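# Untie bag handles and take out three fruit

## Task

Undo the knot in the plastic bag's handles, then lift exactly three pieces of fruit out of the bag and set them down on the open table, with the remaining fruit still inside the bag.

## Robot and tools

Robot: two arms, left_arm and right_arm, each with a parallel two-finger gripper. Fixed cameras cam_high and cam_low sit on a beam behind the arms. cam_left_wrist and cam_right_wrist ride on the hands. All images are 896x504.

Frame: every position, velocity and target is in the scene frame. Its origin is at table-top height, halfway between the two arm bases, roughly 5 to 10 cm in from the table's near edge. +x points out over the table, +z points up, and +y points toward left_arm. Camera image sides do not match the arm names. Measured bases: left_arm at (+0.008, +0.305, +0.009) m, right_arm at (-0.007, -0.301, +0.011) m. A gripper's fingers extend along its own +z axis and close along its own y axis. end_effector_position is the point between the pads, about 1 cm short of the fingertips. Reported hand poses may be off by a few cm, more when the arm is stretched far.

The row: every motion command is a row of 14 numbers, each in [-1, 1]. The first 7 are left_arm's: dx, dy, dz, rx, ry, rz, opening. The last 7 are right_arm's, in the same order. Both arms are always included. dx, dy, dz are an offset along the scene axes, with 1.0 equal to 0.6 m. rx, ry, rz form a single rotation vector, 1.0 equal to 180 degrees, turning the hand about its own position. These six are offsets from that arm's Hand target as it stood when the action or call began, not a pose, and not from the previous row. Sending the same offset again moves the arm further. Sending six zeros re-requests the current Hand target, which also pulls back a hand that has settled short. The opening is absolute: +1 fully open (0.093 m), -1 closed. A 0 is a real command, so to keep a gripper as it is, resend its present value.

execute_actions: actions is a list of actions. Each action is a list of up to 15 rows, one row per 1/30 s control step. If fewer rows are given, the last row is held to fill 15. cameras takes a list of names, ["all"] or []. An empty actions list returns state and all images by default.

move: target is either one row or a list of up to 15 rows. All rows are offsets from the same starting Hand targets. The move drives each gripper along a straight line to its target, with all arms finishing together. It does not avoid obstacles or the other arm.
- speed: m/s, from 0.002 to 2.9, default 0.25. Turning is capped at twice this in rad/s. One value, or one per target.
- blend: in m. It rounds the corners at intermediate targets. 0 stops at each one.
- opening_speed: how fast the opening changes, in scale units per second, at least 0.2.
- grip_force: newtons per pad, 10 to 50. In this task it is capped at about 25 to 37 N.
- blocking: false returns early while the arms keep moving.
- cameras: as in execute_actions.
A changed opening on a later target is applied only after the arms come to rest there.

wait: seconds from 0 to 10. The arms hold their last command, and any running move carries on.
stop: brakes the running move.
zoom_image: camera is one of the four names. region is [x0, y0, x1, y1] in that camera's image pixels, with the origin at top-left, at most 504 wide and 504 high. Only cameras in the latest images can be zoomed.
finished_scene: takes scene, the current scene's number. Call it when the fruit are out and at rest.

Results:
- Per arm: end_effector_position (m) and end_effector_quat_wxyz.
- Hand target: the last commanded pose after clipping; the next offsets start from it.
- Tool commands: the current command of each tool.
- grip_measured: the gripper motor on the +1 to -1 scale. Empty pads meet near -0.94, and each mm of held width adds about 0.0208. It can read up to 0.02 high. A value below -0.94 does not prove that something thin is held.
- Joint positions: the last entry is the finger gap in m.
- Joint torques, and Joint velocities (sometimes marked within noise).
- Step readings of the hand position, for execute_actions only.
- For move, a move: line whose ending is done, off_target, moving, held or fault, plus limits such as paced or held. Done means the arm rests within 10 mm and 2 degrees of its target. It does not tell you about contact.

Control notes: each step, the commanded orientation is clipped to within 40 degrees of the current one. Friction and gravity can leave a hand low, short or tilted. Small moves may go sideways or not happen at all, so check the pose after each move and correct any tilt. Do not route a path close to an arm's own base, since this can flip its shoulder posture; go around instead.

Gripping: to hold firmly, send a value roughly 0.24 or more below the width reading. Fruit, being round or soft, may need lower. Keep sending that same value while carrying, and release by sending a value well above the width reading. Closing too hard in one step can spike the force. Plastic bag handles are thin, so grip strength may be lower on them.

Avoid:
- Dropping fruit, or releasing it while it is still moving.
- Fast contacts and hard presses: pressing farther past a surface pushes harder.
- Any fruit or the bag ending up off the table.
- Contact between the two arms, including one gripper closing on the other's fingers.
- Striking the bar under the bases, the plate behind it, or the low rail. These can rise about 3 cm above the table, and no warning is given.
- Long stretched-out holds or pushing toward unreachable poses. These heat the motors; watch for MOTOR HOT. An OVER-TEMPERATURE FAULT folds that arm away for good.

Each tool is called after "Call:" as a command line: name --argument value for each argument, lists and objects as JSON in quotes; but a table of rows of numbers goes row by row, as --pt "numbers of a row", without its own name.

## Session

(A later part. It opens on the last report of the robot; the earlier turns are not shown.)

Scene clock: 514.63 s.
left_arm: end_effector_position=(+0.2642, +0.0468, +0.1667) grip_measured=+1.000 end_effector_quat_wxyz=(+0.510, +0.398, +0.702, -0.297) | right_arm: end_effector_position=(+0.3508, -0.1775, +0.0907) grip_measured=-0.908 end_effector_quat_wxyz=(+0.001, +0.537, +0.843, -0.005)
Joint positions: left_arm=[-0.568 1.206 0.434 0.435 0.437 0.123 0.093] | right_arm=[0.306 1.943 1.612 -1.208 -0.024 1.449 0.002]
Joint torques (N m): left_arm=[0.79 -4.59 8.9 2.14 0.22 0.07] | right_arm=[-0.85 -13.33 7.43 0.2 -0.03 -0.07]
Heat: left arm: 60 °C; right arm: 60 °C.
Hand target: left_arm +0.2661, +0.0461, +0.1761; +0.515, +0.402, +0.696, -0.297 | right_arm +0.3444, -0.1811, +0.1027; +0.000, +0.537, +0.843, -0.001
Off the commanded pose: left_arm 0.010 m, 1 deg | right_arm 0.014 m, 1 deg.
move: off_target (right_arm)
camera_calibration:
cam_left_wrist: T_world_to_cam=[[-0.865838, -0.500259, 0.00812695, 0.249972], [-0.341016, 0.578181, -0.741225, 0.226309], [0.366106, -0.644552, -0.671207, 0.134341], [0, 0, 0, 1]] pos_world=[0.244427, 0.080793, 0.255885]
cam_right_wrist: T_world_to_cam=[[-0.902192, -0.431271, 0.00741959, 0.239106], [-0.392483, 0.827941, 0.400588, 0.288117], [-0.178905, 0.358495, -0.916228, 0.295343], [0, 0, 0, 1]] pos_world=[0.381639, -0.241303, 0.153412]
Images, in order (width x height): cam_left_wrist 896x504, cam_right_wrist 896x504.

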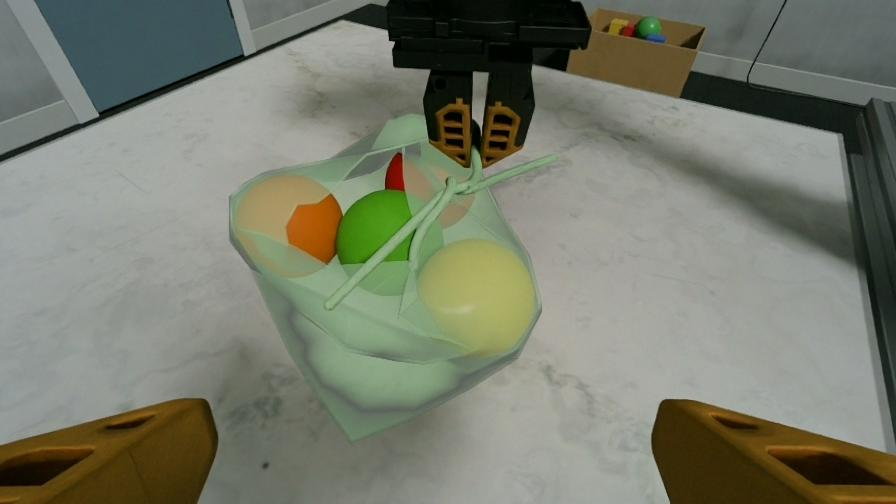

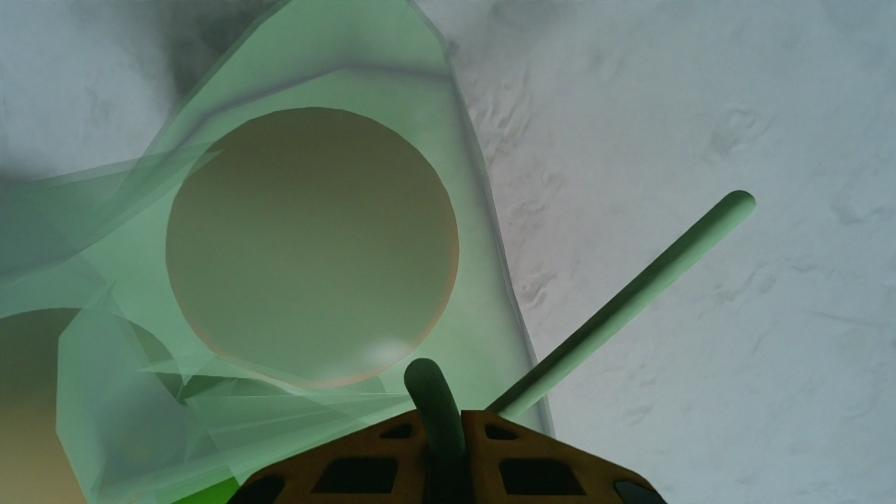

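Call:
move --target '[0,0,0,0,0,0,1,0,-0.067,0.02,0,0,0,-1]' --cameras '["cam_right_wrist","cam_left_wrist"]' --speed 0.06

Call:
zoom_image --camera "cam_left_wrist" --region '[350, 100, 600, 300]'

Scene clock: 525.47 s.
left_arm: end_effector_position=(+0.2642, +0.0468, +0.1667) grip_measured=+1.000 end_effector_quat_wxyz=(+0.510, +0.398, +0.702, -0.297) | right_arm: end_effector_position=(+0.3549, -0.2170, +0.1063) grip_measured=-0.908 end_effector_quat_wxyz=(+0.004, +0.536, +0.844, +0.000)
Joint positions: left_arm=[-0.568 1.206 0.434 0.435 0.437 0.123 0.093] | right_arm=[0.197 1.903 1.612 -1.24 -0.03 1.338 0.002]
Joint torques (N m): left_arm=[0.77 -4.53 8.94 2.13 0.22 0.08] | right_arm=[-0.92 -12.96 6.13 0.22 0.01 -0.06]
Heat: left arm: 60 °C; right arm: 60 °C.
Hand target: left_arm +0.2661, +0.0461, +0.1761; +0.515, +0.402, +0.696, -0.297 | right_arm +0.3443, -0.2214, +0.1147; +0.000, +0.537, +0.843, -0.001
Off the commanded pose: left_arm 0.010 m, 1 deg | right_arm 0.014 m, 1 deg.
move: off_target (right_arm)
camera_calibration:
cam_left_wrist: T_world_to_cam=[[-0.865838, -0.500259, 0.00812695, 0.249972], [-0.341016, 0.578181, -0.741225, 0.226309], [0.366106, -0.644552, -0.671207, 0.134341], [0, 0, 0, 1]] pos_world=[0.244427, 0.080793, 0.255885]
cam_right_wrist: T_world_to_cam=[[-0.901516, -0.432723, -0.00451824, 0.226425], [-0.398126, 0.825256, 0.400559, 0.317658], [-0.169602, 0.362909, -0.91626, 0.322209], [0, 0, 0, 1]] pos_world=[0.385241, -0.281102, 0.16901]
Images, in order (width x height): cam_left_wrist 896x504, cam_right_wrist 896x504.

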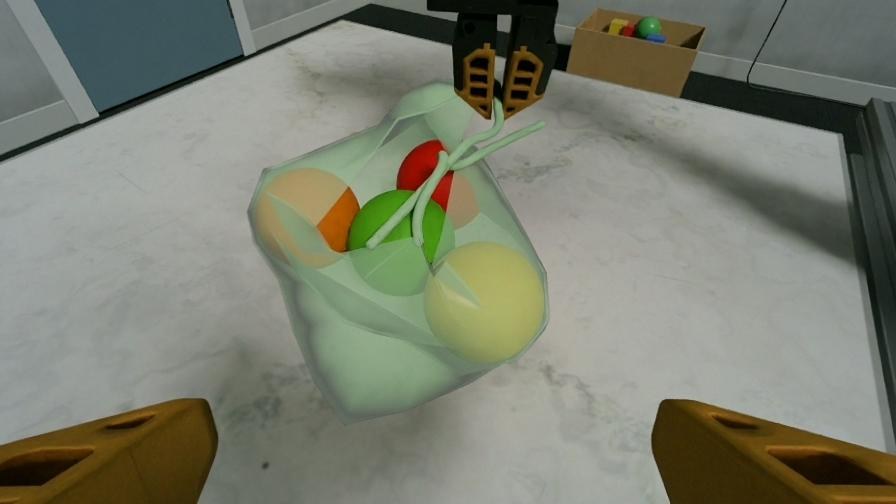

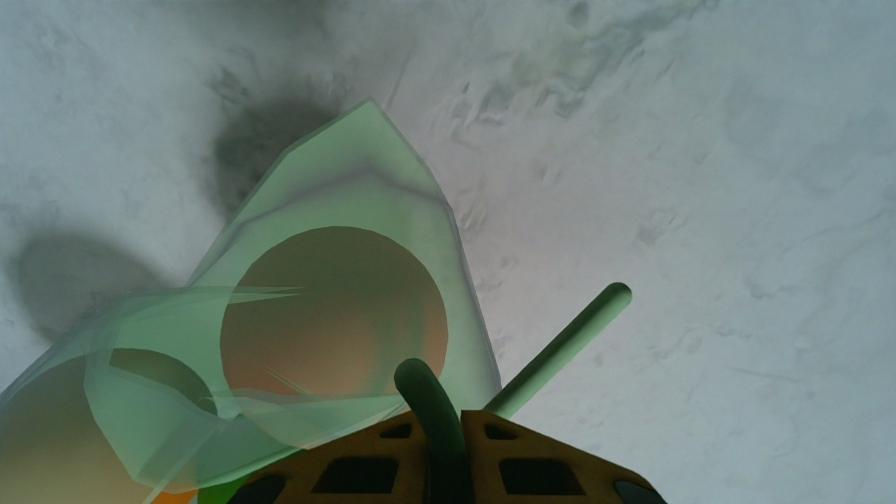

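Scaled by 2.016 from the camera's 896x504 image, which has a finer 1280x720 frame.

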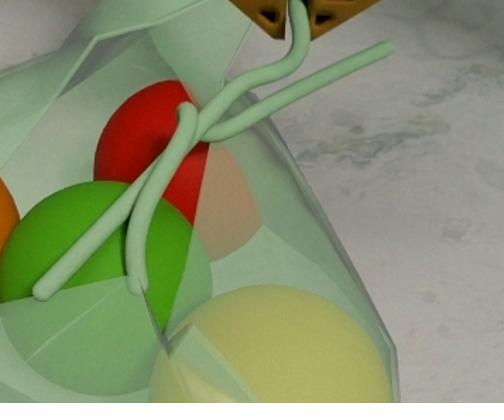

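Call:
move --target '[0,0,0,0,0,0,1,0,-0.067,0.02,0,0,0,-1]' --cameras '["cam_right_wrist","cam_left_wrist"]' --speed 0.06

Call:
zoom_image --camera "cam_left_wrist" --region '[350, 80, 600, 280]'

Scene clock: 533.20 s.
left_arm: end_effector_position=(+0.2642, +0.0468, +0.1667) grip_measured=+1.000 end_effector_quat_wxyz=(+0.510, +0.398, +0.702, -0.297) | right_arm: end_effector_position=(+0.3519, -0.2577, +0.1157) grip_measured=-0.908 end_effector_quat_wxyz=(-0.002, +0.536, +0.844, -0.003)
Joint positions: left_arm=[-0.568 1.206 0.434 0.435 0.437 0.123 0.093] | right_arm=[0.082 1.88 1.612 -1.281 -0.038 1.222 0.002]
Joint torques (N m): left_arm=[0.76 -4.55 8.9 2.13 0.22 0.08] | right_arm=[-0.96 -12.72 7.17 0.22 0.09 -0.07]
Heat: left arm: 60 °C; right arm: 60 °C.
Hand target: left_arm +0.2661, +0.0461, +0.1761; +0.515, +0.402, +0.696, -0.297 | right_arm +0.3444, -0.2615, +0.1267; +0.000, +0.537, +0.843, -0.001
Off the commanded pose: left_arm 0.010 m, 1 deg | right_arm 0.014 m, 0 deg.
move: off_target (right_arm)
camera_calibration:
cam_left_wrist: T_world_to_cam=[[-0.865838, -0.500259, 0.00812695, 0.249972], [-0.341016, 0.578181, -0.741225, 0.226309], [0.366106, -0.644552, -0.671207, 0.134341], [0, 0, 0, 1]] pos_world=[0.244427, 0.080793, 0.255885]
cam_right_wrist: T_world_to_cam=[[-0.901086, -0.433568, 0.00797248, 0.204253], [-0.392857, 0.823983, 0.408307, 0.343152], [-0.183598, 0.364788, -0.91281, 0.350088], [0, 0, 0, 1]] pos_world=[0.383134, -0.321902, 0.177824]
Images, in order (width x height): cam_left_wrist 896x504, cam_right_wrist 896x504.

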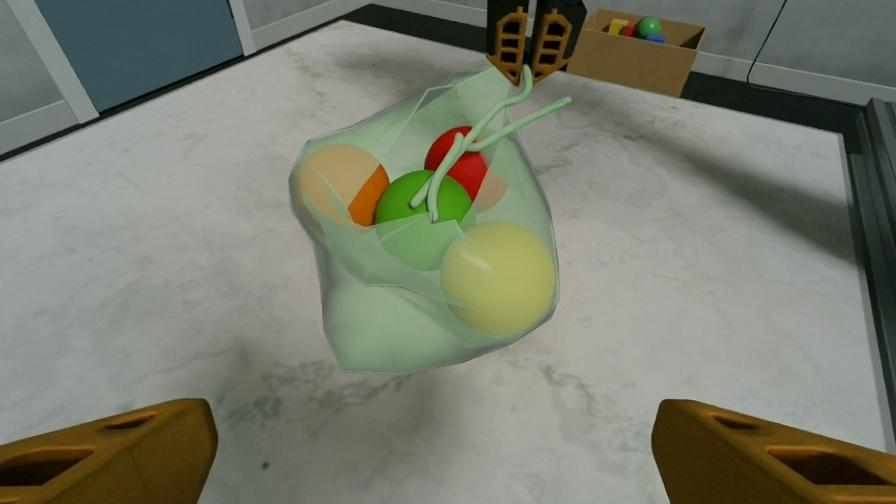

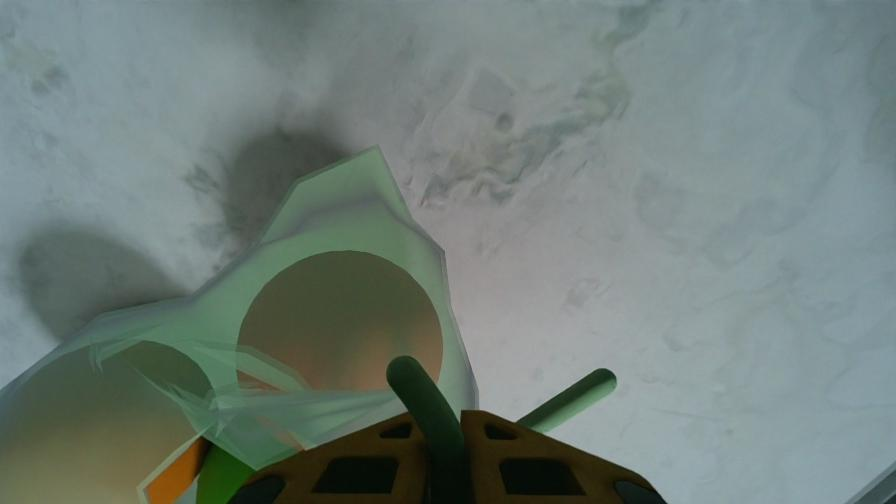

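Scaled by 2.016 from the camera's 896x504 image, which has a finer 1280x720 frame.

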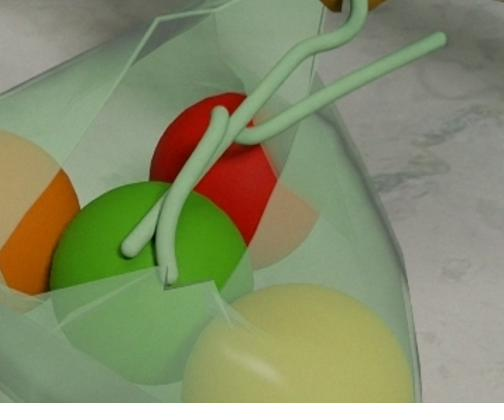

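Call:
move --target '[0,0,0,0,0,0,1,0,-0.075,0.015,0,0,0,-1]' --cameras '["cam_right_wrist","cam_left_wrist"]' --speed 0.06

Call:
zoom_image --camera "cam_left_wrist" --region '[350, 40, 600, 240]'

Scene clock: 541.73 s.
left_arm: end_effector_position=(+0.2642, +0.0468, +0.1667) grip_measured=+1.000 end_effector_quat_wxyz=(+0.510, +0.398, +0.702, -0.297) | right_arm: end_effector_position=(+0.3458, -0.3037, +0.1178) grip_measured=-0.908 end_effector_quat_wxyz=(-0.015, +0.537, +0.844, -0.010)
Joint positions: left_arm=[-0.568 1.206 0.434 0.435 0.437 0.123 0.093] | right_arm=[-0.05 1.88 1.612 -1.315 -0.042 1.091 0.002]
Joint torques (N m): left_arm=[0.79 -4.56 8.9 2.13 0.2 0.09] | right_arm=[-1.05 -13.03 9.55 0.19 0.04 -0.1]
Heat: left arm: 60 °C; right arm: 60 °C.
Hand target: left_arm +0.2661, +0.0461, +0.1761; +0.515, +0.402, +0.696, -0.297 | right_arm +0.3444, -0.3066, +0.1357; +0.000, +0.537, +0.843, -0.001
Off the commanded pose: left_arm 0.010 m, 1 deg | right_arm 0.018 m, 2 deg.
move: off_target (right_arm)
camera_calibration:
cam_left_wrist: T_world_to_cam=[[-0.865838, -0.500259, 0.00812695, 0.249972], [-0.341016, 0.578181, -0.741225, 0.226309], [0.366106, -0.644552, -0.671207, 0.134341], [0, 0, 0, 1]] pos_world=[0.244427, 0.080793, 0.255885]
cam_right_wrist: T_world_to_cam=[[-0.901067, -0.432469, 0.0323924, 0.176269], [-0.38009, 0.823482, 0.4212, 0.371701], [-0.208831, 0.367217, -0.906389, 0.376459], [0, 0, 0, 1]] pos_world=[0.378726, -0.3681, 0.178948]
Images, in order (width x height): cam_left_wrist 896x504, cam_right_wrist 896x504.

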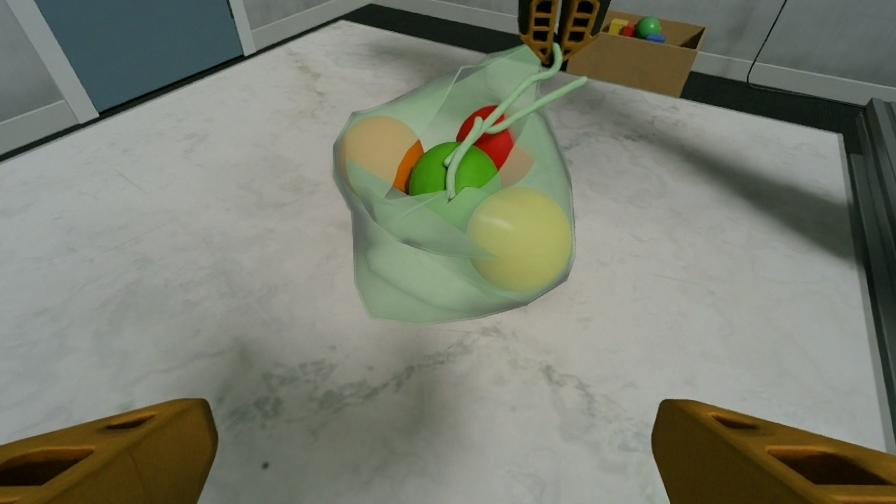

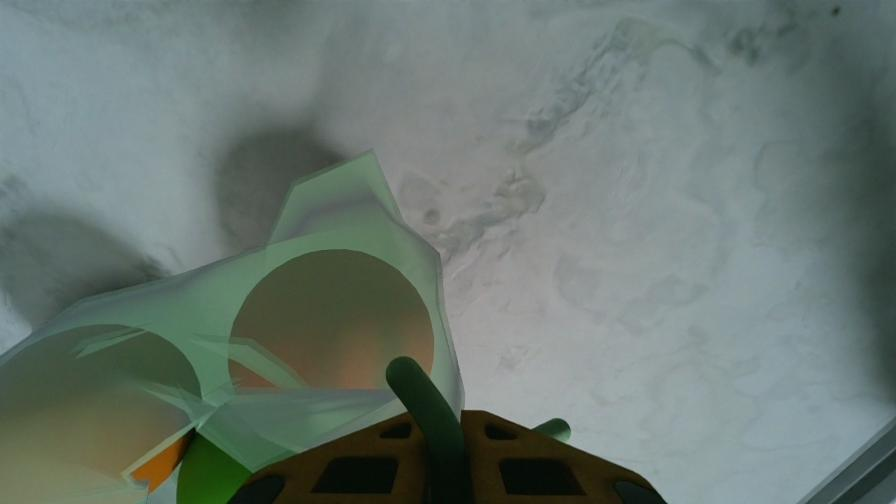

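Scaled by 2.016 from the camera's 896x504 image, which has a finer 1280x720 frame.

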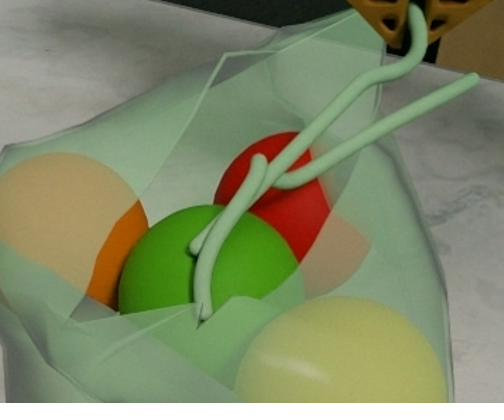

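Call:
move --target '[0.1377,-0.2707,-0.0728,0.131,0.0837,0.0272,-0.2,0,0,0,0,0,0,-1]' --cameras '["cam_right_wrist","cam_left_wrist"]' --speed 0.15

Scene clock: 580.87 s.
left_arm: end_effector_position=(+0.3466, -0.1156, +0.1380) grip_measured=-0.198 end_effector_quat_wxyz=(+0.348, +0.430, +0.812, -0.184) | right_arm: end_effector_position=(+0.3458, -0.3037, +0.1178) grip_measured=-0.908 end_effector_quat_wxyz=(-0.015, +0.536, +0.844, -0.010)
Joint positions: left_arm=[-0.843 1.961 1.475 -0.276 0.088 0.068 0.036] | right_arm=[-0.05 1.88 1.612 -1.315 -0.042 1.09 0.002]
Joint torques (N m): left_arm=[0.12 -7.75 9.25 1.81 -0.06 -0.11] | right_arm=[-1.07 -13.08 9.51 0.2 0.02 -0.06]
Heat: left arm: 59 °C; right arm: 63 °C.
Hand target: left_arm +0.3488, -0.1163, +0.1325; +0.340, +0.426, +0.819, -0.177 | right_arm +0.3444, -0.3066, +0.1357; +0.000, +0.537, +0.843, -0.001
Off the commanded pose: left_arm 0.006 m, 2 deg | right_arm 0.018 m, 2 deg.
move: off_target (right_arm)
camera_calibration:
cam_left_wrist: T_world_to_cam=[[-0.831468, -0.555571, -0.00093512, 0.223292], [-0.515381, 0.771946, -0.372132, 0.358966], [0.207468, -0.308934, -0.928179, 0.10941], [0, 0, 0, 1]] pos_world=[0.347965, -0.119247, 0.235344]
cam_right_wrist: T_world_to_cam=[[-0.900765, -0.433103, 0.0323116, 0.176024], [-0.380696, 0.823194, 0.421216, 0.371859], [-0.209029, 0.367116, -0.906385, 0.376517], [0, 0, 0, 1]] pos_world=[0.378825, -0.368101, 0.178948]
Images, in order (width x height): cam_left_wrist 896x504, cam_right_wrist 896x504.

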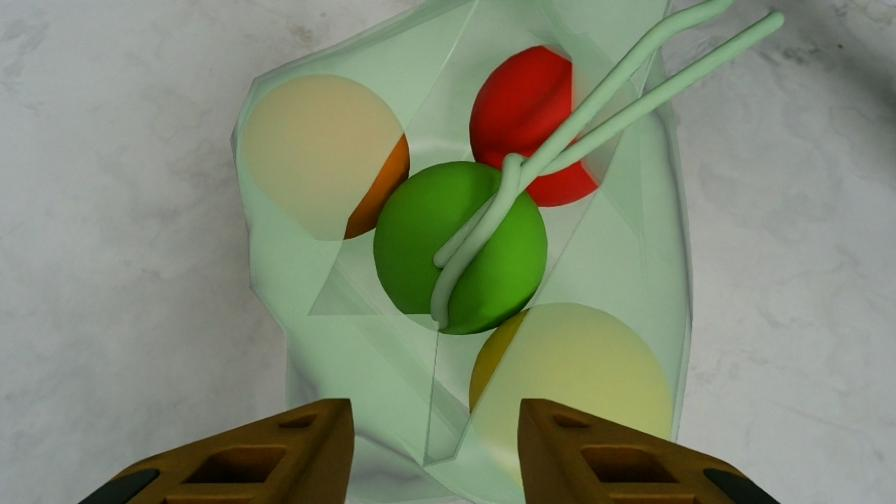

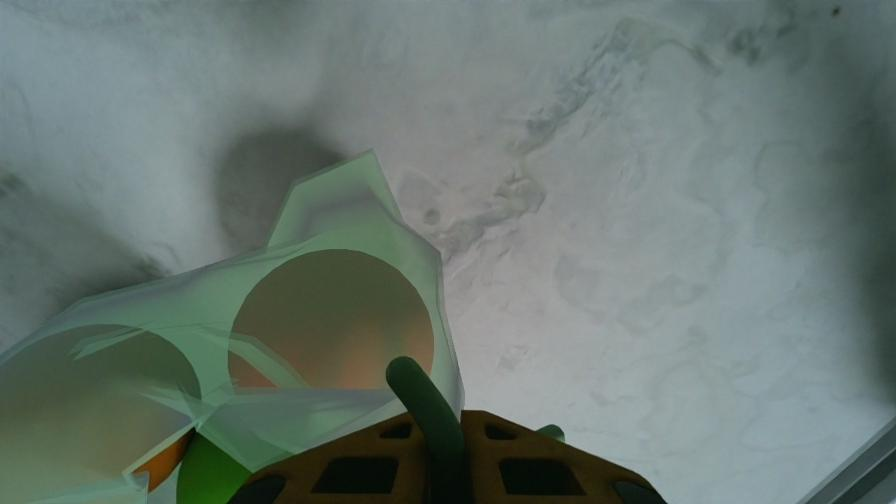

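Call:
zoom_image --camera "cam_left_wrist" --region '[380, 130, 600, 350]'

Scaled by 2.291 from the camera's 896x504 image, which has a finer 1280x720 frame.

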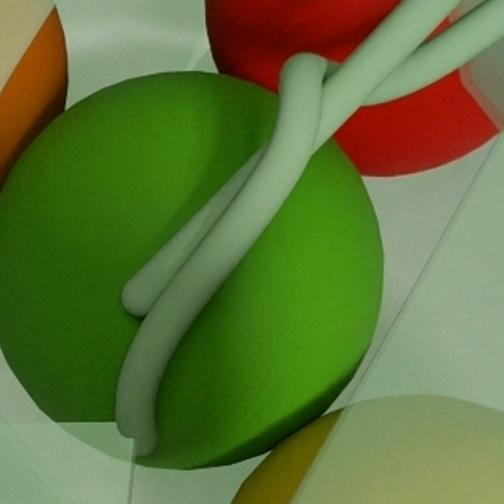

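Call:
move --target '[0.0285,-0.0358,-0.0595,0,0,0,-0.48,0,0,0,0,0,0,-1]' --cameras '["cam_left_wrist"]' --speed 0.1

Scene clock: 617.43 s.
left_arm: end_effector_position=(+0.3625, -0.1330, +0.0975) grip_measured=-0.478 end_effector_quat_wxyz=(+0.337, +0.431, +0.818, -0.179) | right_arm: end_effector_position=(+0.3458, -0.3037, +0.1178) grip_measured=-0.908 end_effector_quat_wxyz=(-0.015, +0.536, +0.844, -0.010)
Joint positions: left_arm=[-0.843 2.104 1.541 -0.227 0.086 0.066 0.022] | right_arm=[-0.05 1.88 1.612 -1.315 -0.042 1.09 0.002]
Joint torques (N m): left_arm=[-0.2 -8.84 9.02 2 -0.05 -0.13] | right_arm=[-0.94 -13.01 9.59 0.18 0.04 -0.09]
Heat: left arm: 55 °C; right arm: 64 °C.
Hand target: left_arm +0.3658, -0.1378, +0.0966; +0.340, +0.426, +0.819, -0.177 | right_arm +0.3444, -0.3066, +0.1357; +0.000, +0.537, +0.843, -0.001
Off the commanded pose: left_arm 0.006 m, 1 deg | right_arm 0.018 m, 2 deg.
move: off_target (right_arm)
camera_calibration:
cam_left_wrist: T_world_to_cam=[[-0.829641, -0.558291, 0.00267449, 0.22545], [-0.524618, 0.777944, -0.345802, 0.367117], [0.190978, -0.288294, -0.938304, 0.072926], [0, 0, 0, 1]] pos_world=[0.365712, -0.138706, 0.194774]
Images, in order (width x height): cam_left_wrist 896x504.

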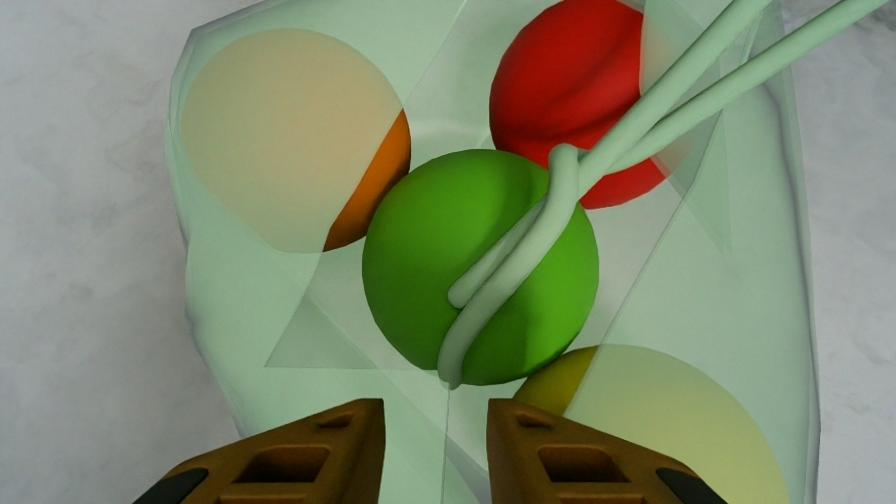

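Call:
move --target '[0.0117,-0.0237,-0.0155,0,0,0,-0.48,0,0,0,0,0,0,-1]' --cameras '["cam_left_wrist"]' --speed 0.06

Scene clock: 628.40 s.
left_arm: end_effector_position=(+0.3701, -0.1488, +0.0933) grip_measured=-0.478 end_effector_quat_wxyz=(+0.342, +0.430, +0.815, -0.181) | right_arm: end_effector_position=(+0.3458, -0.3037, +0.1178) grip_measured=-0.908 end_effector_quat_wxyz=(-0.015, +0.536, +0.844, -0.010)
Joint positions: left_arm=[-0.853 2.166 1.613 -0.223 0.08 0.06 0.022] | right_arm=[-0.05 1.88 1.612 -1.315 -0.042 1.09 0.002]
Joint torques (N m): left_arm=[0.02 -8.75 8.96 1.99 -0.05 -0.11] | right_arm=[-1.06 -13.01 9.59 0.16 0.06 -0.08]
Heat: left arm: 54 °C; right arm: 64 °C.
Hand target: left_arm +0.3728, -0.1520, +0.0874; +0.340, +0.426, +0.819, -0.177 | right_arm +0.3444, -0.3066, +0.1357; +0.000, +0.537, +0.843, -0.001
Off the commanded pose: left_arm 0.007 m, 1 deg | right_arm 0.018 m, 2 deg.
move: off_target (right_arm)
camera_calibration:
cam_left_wrist: T_world_to_cam=[[-0.830087, -0.557632, 0.00150715, 0.223328], [-0.521018, 0.774614, -0.358488, 0.381273], [0.198737, -0.298362, -0.933533, 0.0580744], [0, 0, 0, 1]] pos_world=[0.37249, -0.153477, 0.19056]
Images, in order (width x height): cam_left_wrist 896x504.

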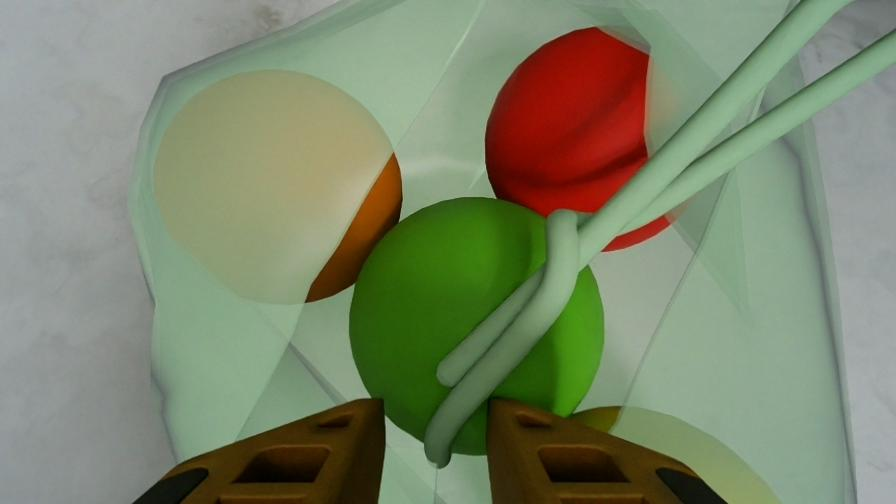

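Call:
move --pt "0.0018 -0.0028 -0.0042 0 0 0 -0.48 0 0 0 0 0 0 -1" --pt "0.0018 -0.0028 -0.0042 0 0 0 -1 0 0 0 0 0 0 -1" --cameras '["cam_left_wrist"]' --speed 0.06 --opening_speed 0.5

Call:
zoom_image --camera "cam_left_wrist" --region '[340, 200, 640, 504]'

Scene clock: 655.07 s.
left_arm: end_effector_position=(+0.3717, -0.1505, +0.0920) grip_measured=-0.904 end_effector_quat_wxyz=(+0.343, +0.430, +0.815, -0.182) | right_arm: end_effector_position=(+0.3458, -0.3037, +0.1178) grip_measured=-0.908 end_effector_quat_wxyz=(-0.015, +0.536, +0.844, -0.010)
Joint positions: left_arm=[-0.853 2.176 1.621 -0.219 0.079 0.059 0.002] | right_arm=[-0.05 1.88 1.612 -1.315 -0.042 1.09 0.002]
Joint torques (N m): left_arm=[-0.13 -8.73 8.92 2 -0.06 -0.12] | right_arm=[-1.11 -13.04 9.63 0.17 0.04 -0.06]
Heat: left arm: 53 °C; right arm: 64 °C.
Hand target: left_arm +0.3739, -0.1536, +0.0849; +0.340, +0.426, +0.819, -0.177 | right_arm +0.3444, -0.3066, +0.1357; +0.000, +0.537, +0.843, -0.001
Off the commanded pose: left_arm 0.008 m, 1 deg | right_arm 0.018 m, 2 deg.
move: off_target (right_arm)
camera_calibration:
cam_left_wrist: T_world_to_cam=[[-0.829516, -0.558482, 0.00121637, 0.223446], [-0.521275, 0.773466, -0.360585, 0.383095], [0.20044, -0.299745, -0.932725, 0.0552045], [0, 0, 0, 1]] pos_world=[0.373985, -0.154973, 0.189357]
Images, in order (width x height): cam_left_wrist 896x504.

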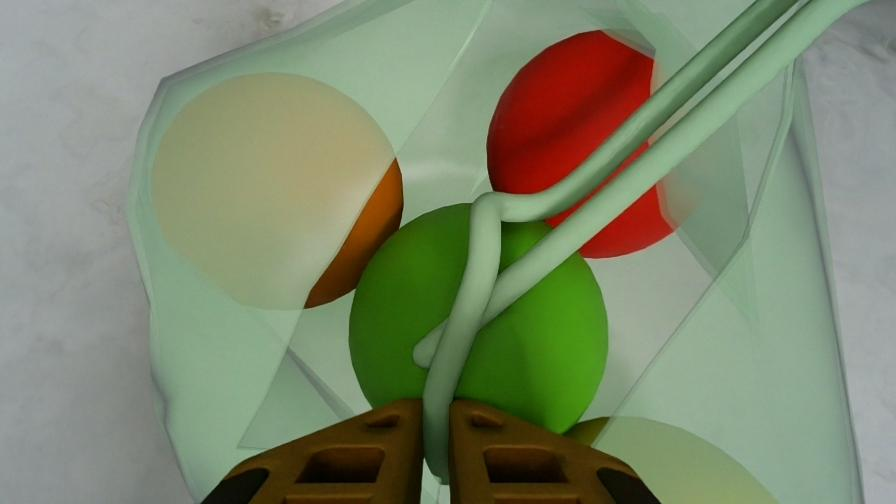

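Scaled by 1.658 from the camera's 896x504 image, which has a finer 1280x720 frame.

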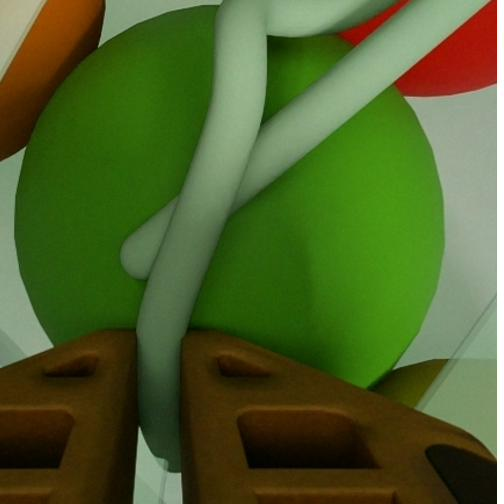

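Call:
move --target '[0,0,0,0,0,0,-1,0.01,-0.07,0.02,0,0,0,-1]' --cameras '["cam_left_wrist","cam_right_wrist","cam_high"]' --speed 0.05

Scene clock: 666.60 s.
left_arm: end_effector_position=(+0.3717, -0.1505, +0.0920) grip_measured=-0.904 end_effector_quat_wxyz=(+0.343, +0.430, +0.815, -0.182) | right_arm: end_effector_position=(+0.3482, -0.3440, +0.1410) grip_measured=-0.908 end_effector_quat_wxyz=(-0.004, +0.535, +0.845, -0.002)
Joint positions: left_arm=[-0.853 2.176 1.621 -0.219 0.079 0.059 0.002] | right_arm=[-0.167 1.88 1.698 -1.378 -0.046 0.971 0.002]
Joint torques (N m): left_arm=[-0.05 -8.75 8.94 1.99 -0.06 -0.11] | right_arm=[-1.06 -8.65 11.41 0.26 0.03 -0.07]
Heat: left arm: 54 °C; right arm: 64 °C.
Hand target: left_arm +0.3739, -0.1536, +0.0849; +0.340, +0.426, +0.819, -0.177 | right_arm +0.3503, -0.3485, +0.1476; +0.000, +0.537, +0.843, -0.001
Off the commanded pose: left_arm 0.008 m, 1 deg | right_arm 0.008 m, 1 deg.
move: done
camera_calibration:
cam_left_wrist: T_world_to_cam=[[-0.829516, -0.558482, 0.00121637, 0.223446], [-0.521275, 0.773466, -0.360585, 0.383095], [0.20044, -0.299745, -0.932725, 0.0552045], [0, 0, 0, 1]] pos_world=[0.373985, -0.154973, 0.189357]
cam_right_wrist: T_world_to_cam=[[-0.900328, -0.435151, 0.00728545, 0.162598], [-0.393981, 0.822031, 0.41115, 0.401853], [-0.184901, 0.367299, -0.911539, 0.405177], [0, 0, 0, 1]] pos_world=[0.379632, -0.408402, 0.202928]
Images, in order (width x height): cam_high 896x504, cam_left_wrist 896x504, cam_right_wrist 896x504.

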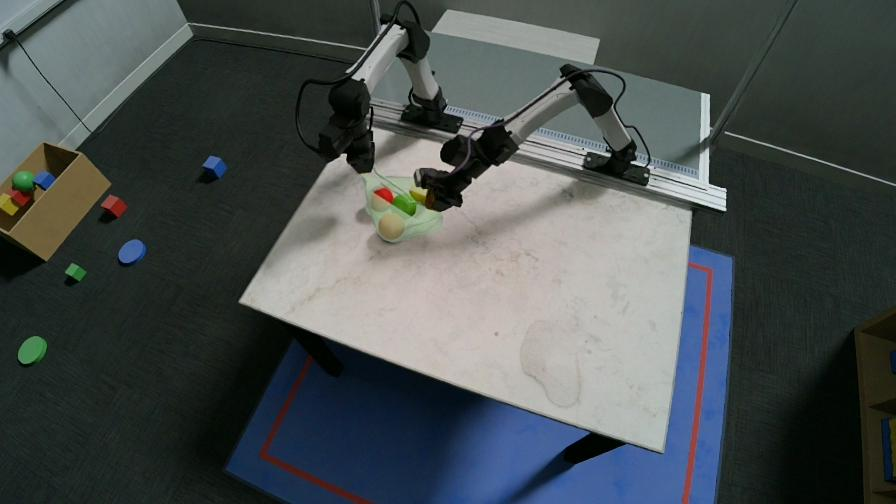

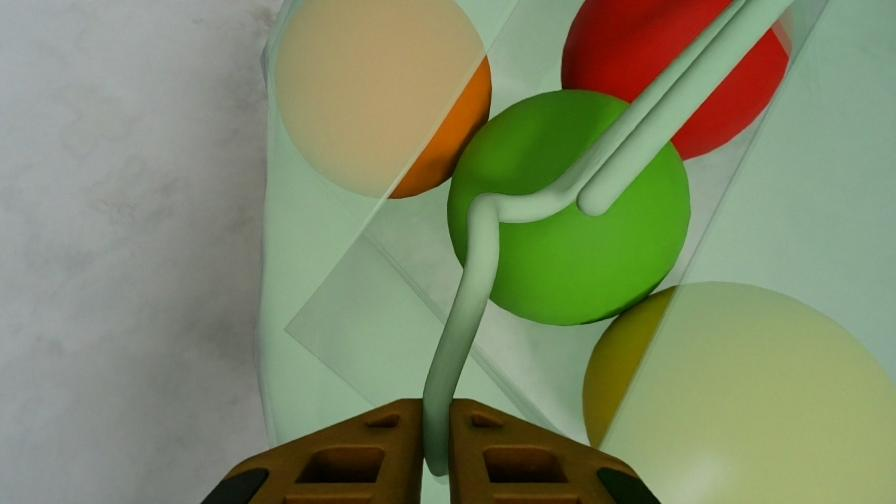

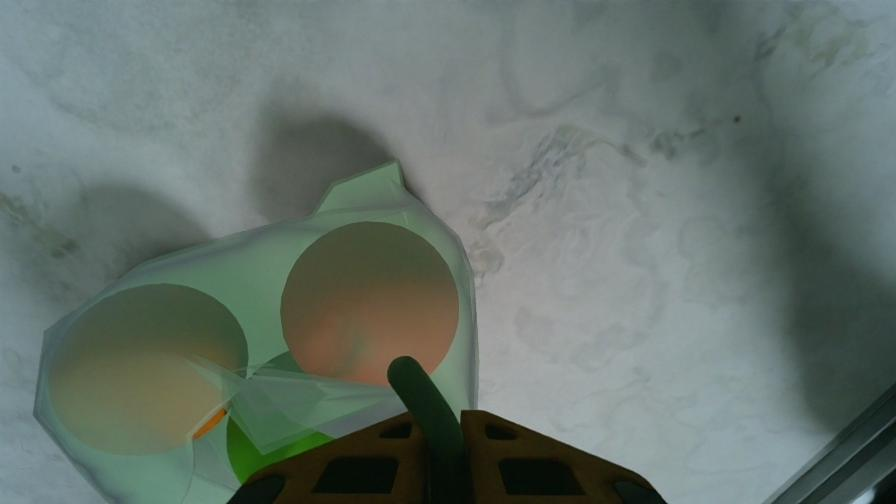

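Call:
move --pt "0 0 0 0 0 0 -1 0.01 -0.07 -0.02 0 0 0 -1" --pt "0 0 0 0 0 0 -1 0.01 -0.08 -0.1 0 0 0 -1" --blend 0.02 --cameras '["cam_left_wrist","cam_right_wrist"]' --speed 0.06

Scene clock: 740.70 s.
left_arm: end_effector_position=(+0.3708, -0.1518, +0.0926) grip_measured=-0.904 end_effector_quat_wxyz=(+0.344, +0.430, +0.814, -0.183) | right_arm: end_effector_position=(+0.3557, -0.3887, +0.0962) grip_measured=-0.908 end_effector_quat_wxyz=(+0.000, +0.533, +0.846, +0.003)
Joint positions: left_arm=[-0.855 2.176 1.621 -0.216 0.079 0.059 0.002] | right_arm=[-0.281 1.948 1.604 -1.213 -0.054 0.853 0.002]
Joint torques (N m): left_arm=[0.14 -8.73 8.92 1.96 -0.07 -0.11] | right_arm=[-1.33 -8.23 6.89 0.85 0.1 -0.05]
Heat: left arm: 54 °C; right arm: 67 °C.
Hand target: left_arm +0.3739, -0.1536, +0.0849; +0.340, +0.426, +0.820, -0.177 | right_arm +0.3563, -0.3966, +0.0877; +0.000, +0.537, +0.843, -0.001
Off the commanded pose: left_arm 0.008 m, 1 deg | right_arm 0.012 m, 1 deg.
move: off_target (right_arm)
camera_calibration:
cam_left_wrist: T_world_to_cam=[[-0.831038, -0.556215, 0.000918385, 0.222899], [-0.518469, 0.774042, -0.363384, 0.383119], [0.201409, -0.302462, -0.931639, 0.0545695], [0, 0, 0, 1]] pos_world=[0.372882, -0.156066, 0.189854]
cam_right_wrist: T_world_to_cam=[[-0.898377, -0.439203, -0.00447348, 0.149089], [-0.402073, 0.818242, 0.410874, 0.461313], [-0.176797, 0.370919, -0.911681, 0.380726], [0, 0, 0, 1]] pos_world=[0.386731, -0.453204, 0.158226]
Images, in order (width x height): cam_left_wrist 896x504, cam_right_wrist 896x504.

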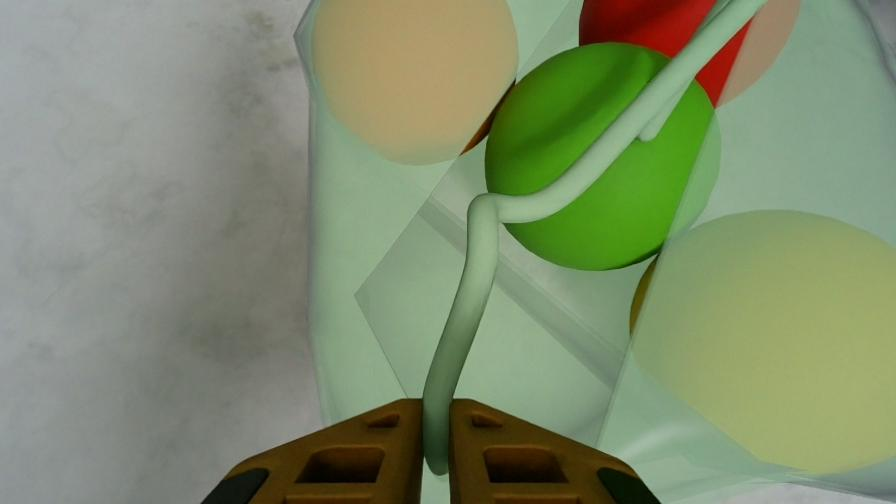

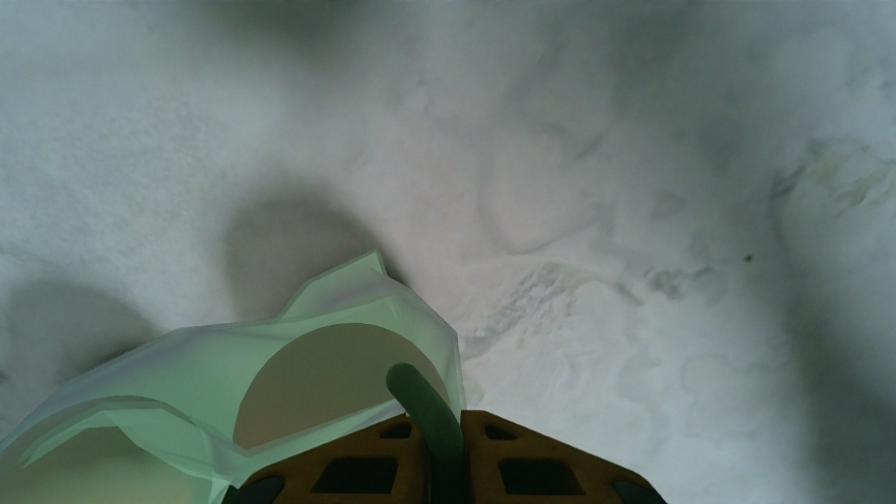

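Call:
move --target '[0,0,0,0,0,0,-1,0,0.1,0.06,0,0,0,-1]' --cameras '["cam_left_wrist","cam_right_wrist","cam_high"]' --speed 0.08

Call:
zoom_image --camera "cam_high" --region '[320, 140, 490, 270]'

Scene clock: 754.10 s.
left_arm: end_effector_position=(+0.3708, -0.1518, +0.0926) grip_measured=-0.904 end_effector_quat_wxyz=(+0.344, +0.430, +0.814, -0.183) | right_arm: end_effector_position=(+0.3536, -0.3355, +0.1045) grip_measured=-0.908 end_effector_quat_wxyz=(-0.021, +0.534, +0.845, -0.005)
Joint positions: left_arm=[-0.855 2.176 1.621 -0.216 0.079 0.059 0.002] | right_arm=[-0.141 1.932 1.625 -1.285 -0.054 0.994 0.002]
Joint torques (N m): left_arm=[0.09 -8.75 8.88 1.98 -0.06 -0.13] | right_arm=[-0.2 -12.77 11.06 0.19 0.15 0.1]
Heat: left arm: 54 °C; right arm: 63 °C.
Hand target: left_arm +0.3739, -0.1536, +0.0849; +0.340, +0.426, +0.819, -0.177 | right_arm +0.3564, -0.3366, +0.1237; +0.000, +0.537, +0.843, -0.001
Off the commanded pose: left_arm 0.008 m, 1 deg | right_arm 0.019 m, 2 deg.
move: off_target (right_arm)
camera_calibration:
cam_left_wrist: T_world_to_cam=[[-0.831038, -0.556215, 0.000918385, 0.222899], [-0.518469, 0.774042, -0.363384, 0.383119], [0.201409, -0.302462, -0.931639, 0.0545695], [0, 0, 0, 1]] pos_world=[0.372882, -0.156066, 0.189854]
cam_right_wrist: T_world_to_cam=[[-0.898832, -0.43723, 0.0305034, 0.167824], [-0.382036, 0.815675, 0.434423, 0.403078], [-0.214824, 0.37882, -0.900192, 0.383023], [0, 0, 0, 1]] pos_world=[0.387118, -0.400499, 0.164569]
Images, in order (width x height): cam_high 896x504, cam_left_wrist 896x504, cam_right_wrist 896x504.

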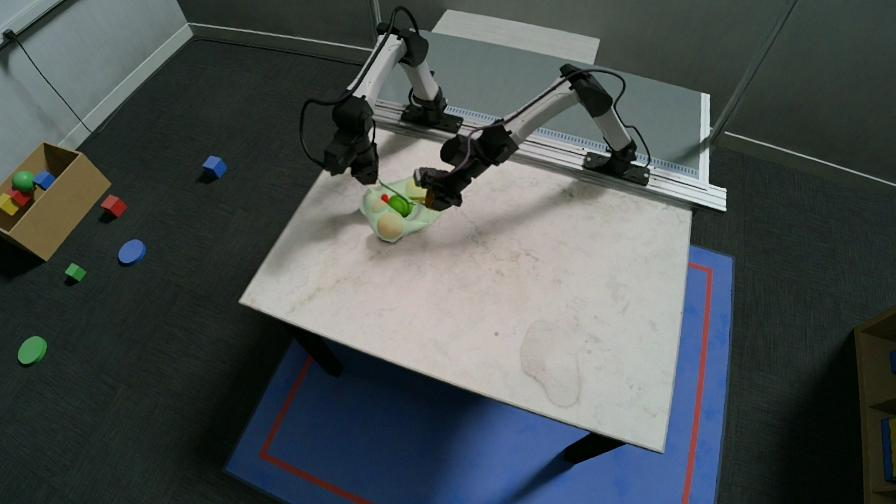

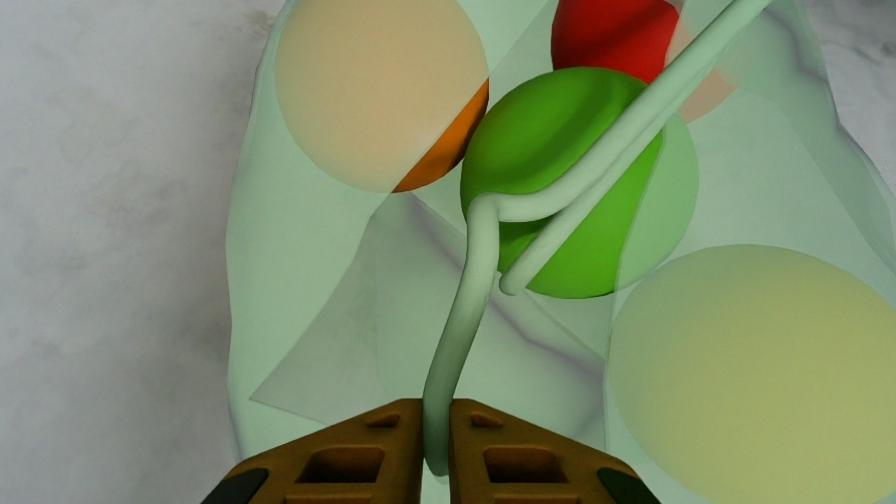

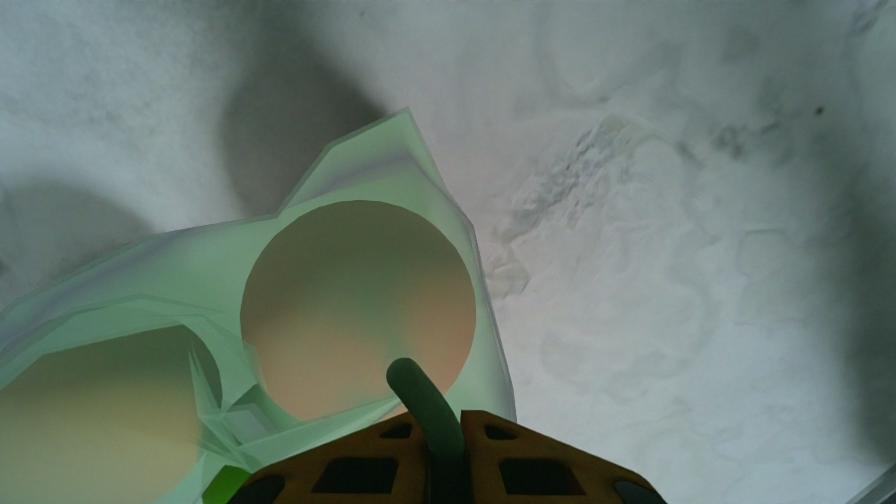

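Scaled by 2.965 from the camera's 896x504 image, which has a finer 1280x720 frame.

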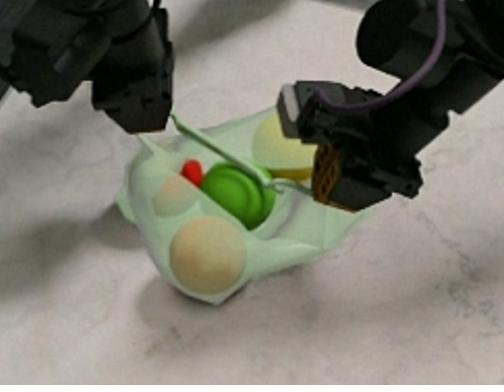

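Call:
move --pt "0 0 0 0 0 0 -1 0 0.03 0.03 0 0 0 -1" --pt "0 0 0 0 0 0 -1 0 0.03 0.03 0 0 0.83 -1" --cameras '["cam_left_wrist","cam_right_wrist","cam_high"]' --speed 0.3

Call:
zoom_image --camera "cam_high" --region '[320, 140, 490, 270]'

Scene clock: 809.97 s.
left_arm: end_effector_position=(+0.3708, -0.1518, +0.0926) grip_measured=-0.904 end_effector_quat_wxyz=(+0.344, +0.430, +0.814, -0.183) | right_arm: end_effector_position=(+0.3549, -0.3179, +0.1230) grip_measured=-0.908 end_effector_quat_wxyz=(-0.010, -0.667, +0.744, +0.017)
Joint positions: left_arm=[-0.855 2.176 1.621 -0.216 0.079 0.059 0.002] | right_arm=[-0.094 1.923 1.689 -1.354 -0.054 -1.549 0.002]
Joint torques (N m): left_arm=[0.14 -8.73 8.94 1.94 -0.06 -0.11] | right_arm=[-0.17 -12.49 10.91 0.11 0.04 -0.11]
Heat: left arm: 54 °C; right arm: 65 °C.
Hand target: left_arm +0.3739, -0.1536, +0.0849; +0.340, +0.426, +0.819, -0.177 | right_arm +0.3563, -0.3186, +0.1417; +0.000, -0.672, +0.741, +0.000
Off the commanded pose: left_arm 0.008 m, 1 deg | right_arm 0.019 m, 2 deg.
move: off_target (right_arm)
camera_calibration:
cam_left_wrist: T_world_to_cam=[[-0.831038, -0.556215, 0.000918385, 0.222899], [-0.518469, 0.774042, -0.363384, 0.383119], [0.201409, -0.302462, -0.931639, 0.0545695], [0, 0, 0, 1]] pos_world=[0.372882, -0.156066, 0.189854]
cam_right_wrist: T_world_to_cam=[[0.99426, -0.0992429, -0.0399635, -0.379572], [-0.075082, -0.913354, 0.400185, -0.273109], [-0.0762164, -0.394888, -0.915563, 0.100025], [0, 0, 0, 1]] pos_world=[0.364511, -0.247616, 0.185704]
Images, in order (width x height): cam_high 896x504, cam_left_wrist 896x504, cam_right_wrist 896x504.

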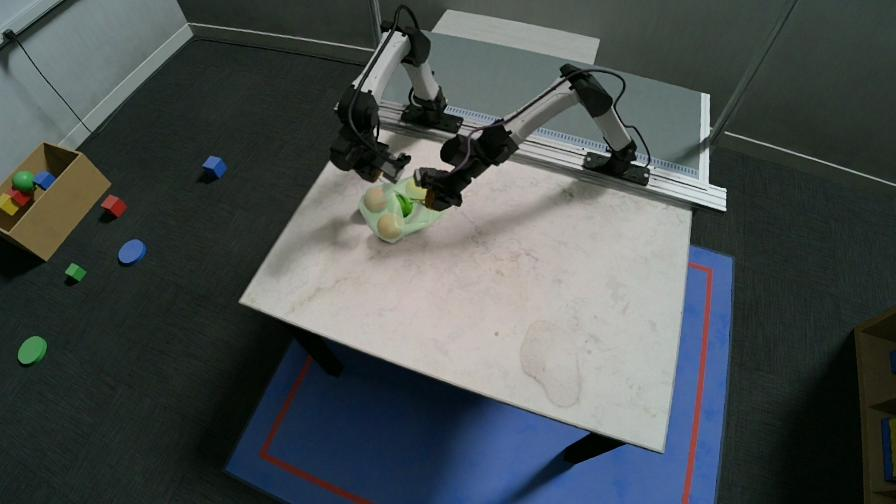

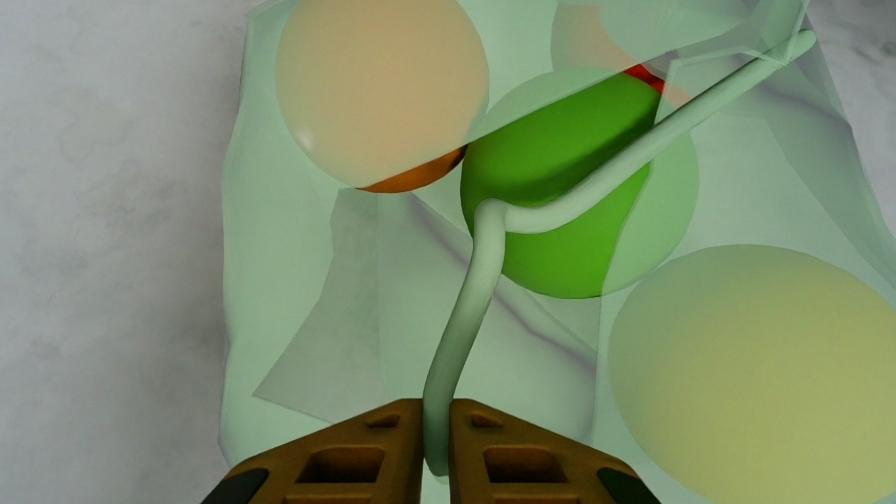

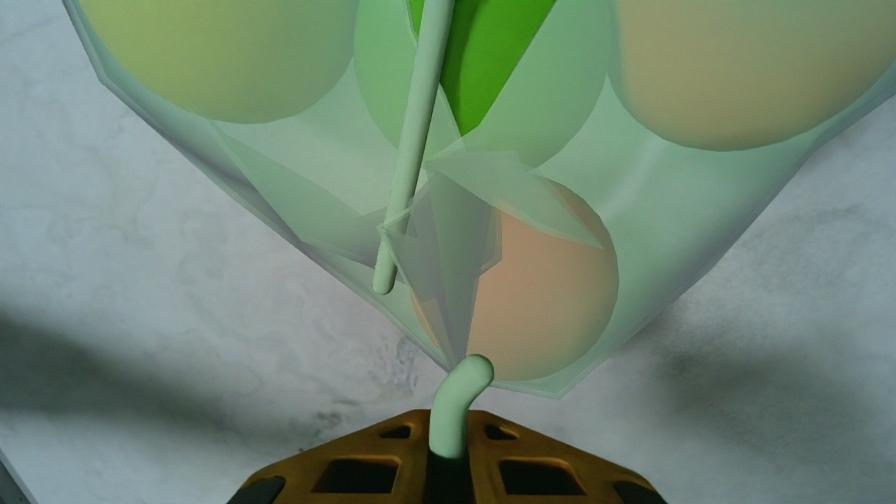

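Scaled by 2.965 from the camera's 896x504 image, which has a finer 1280x720 frame.

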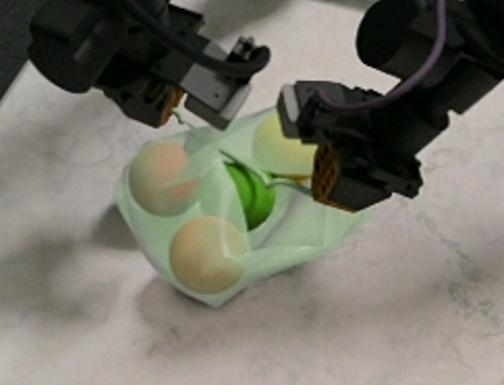

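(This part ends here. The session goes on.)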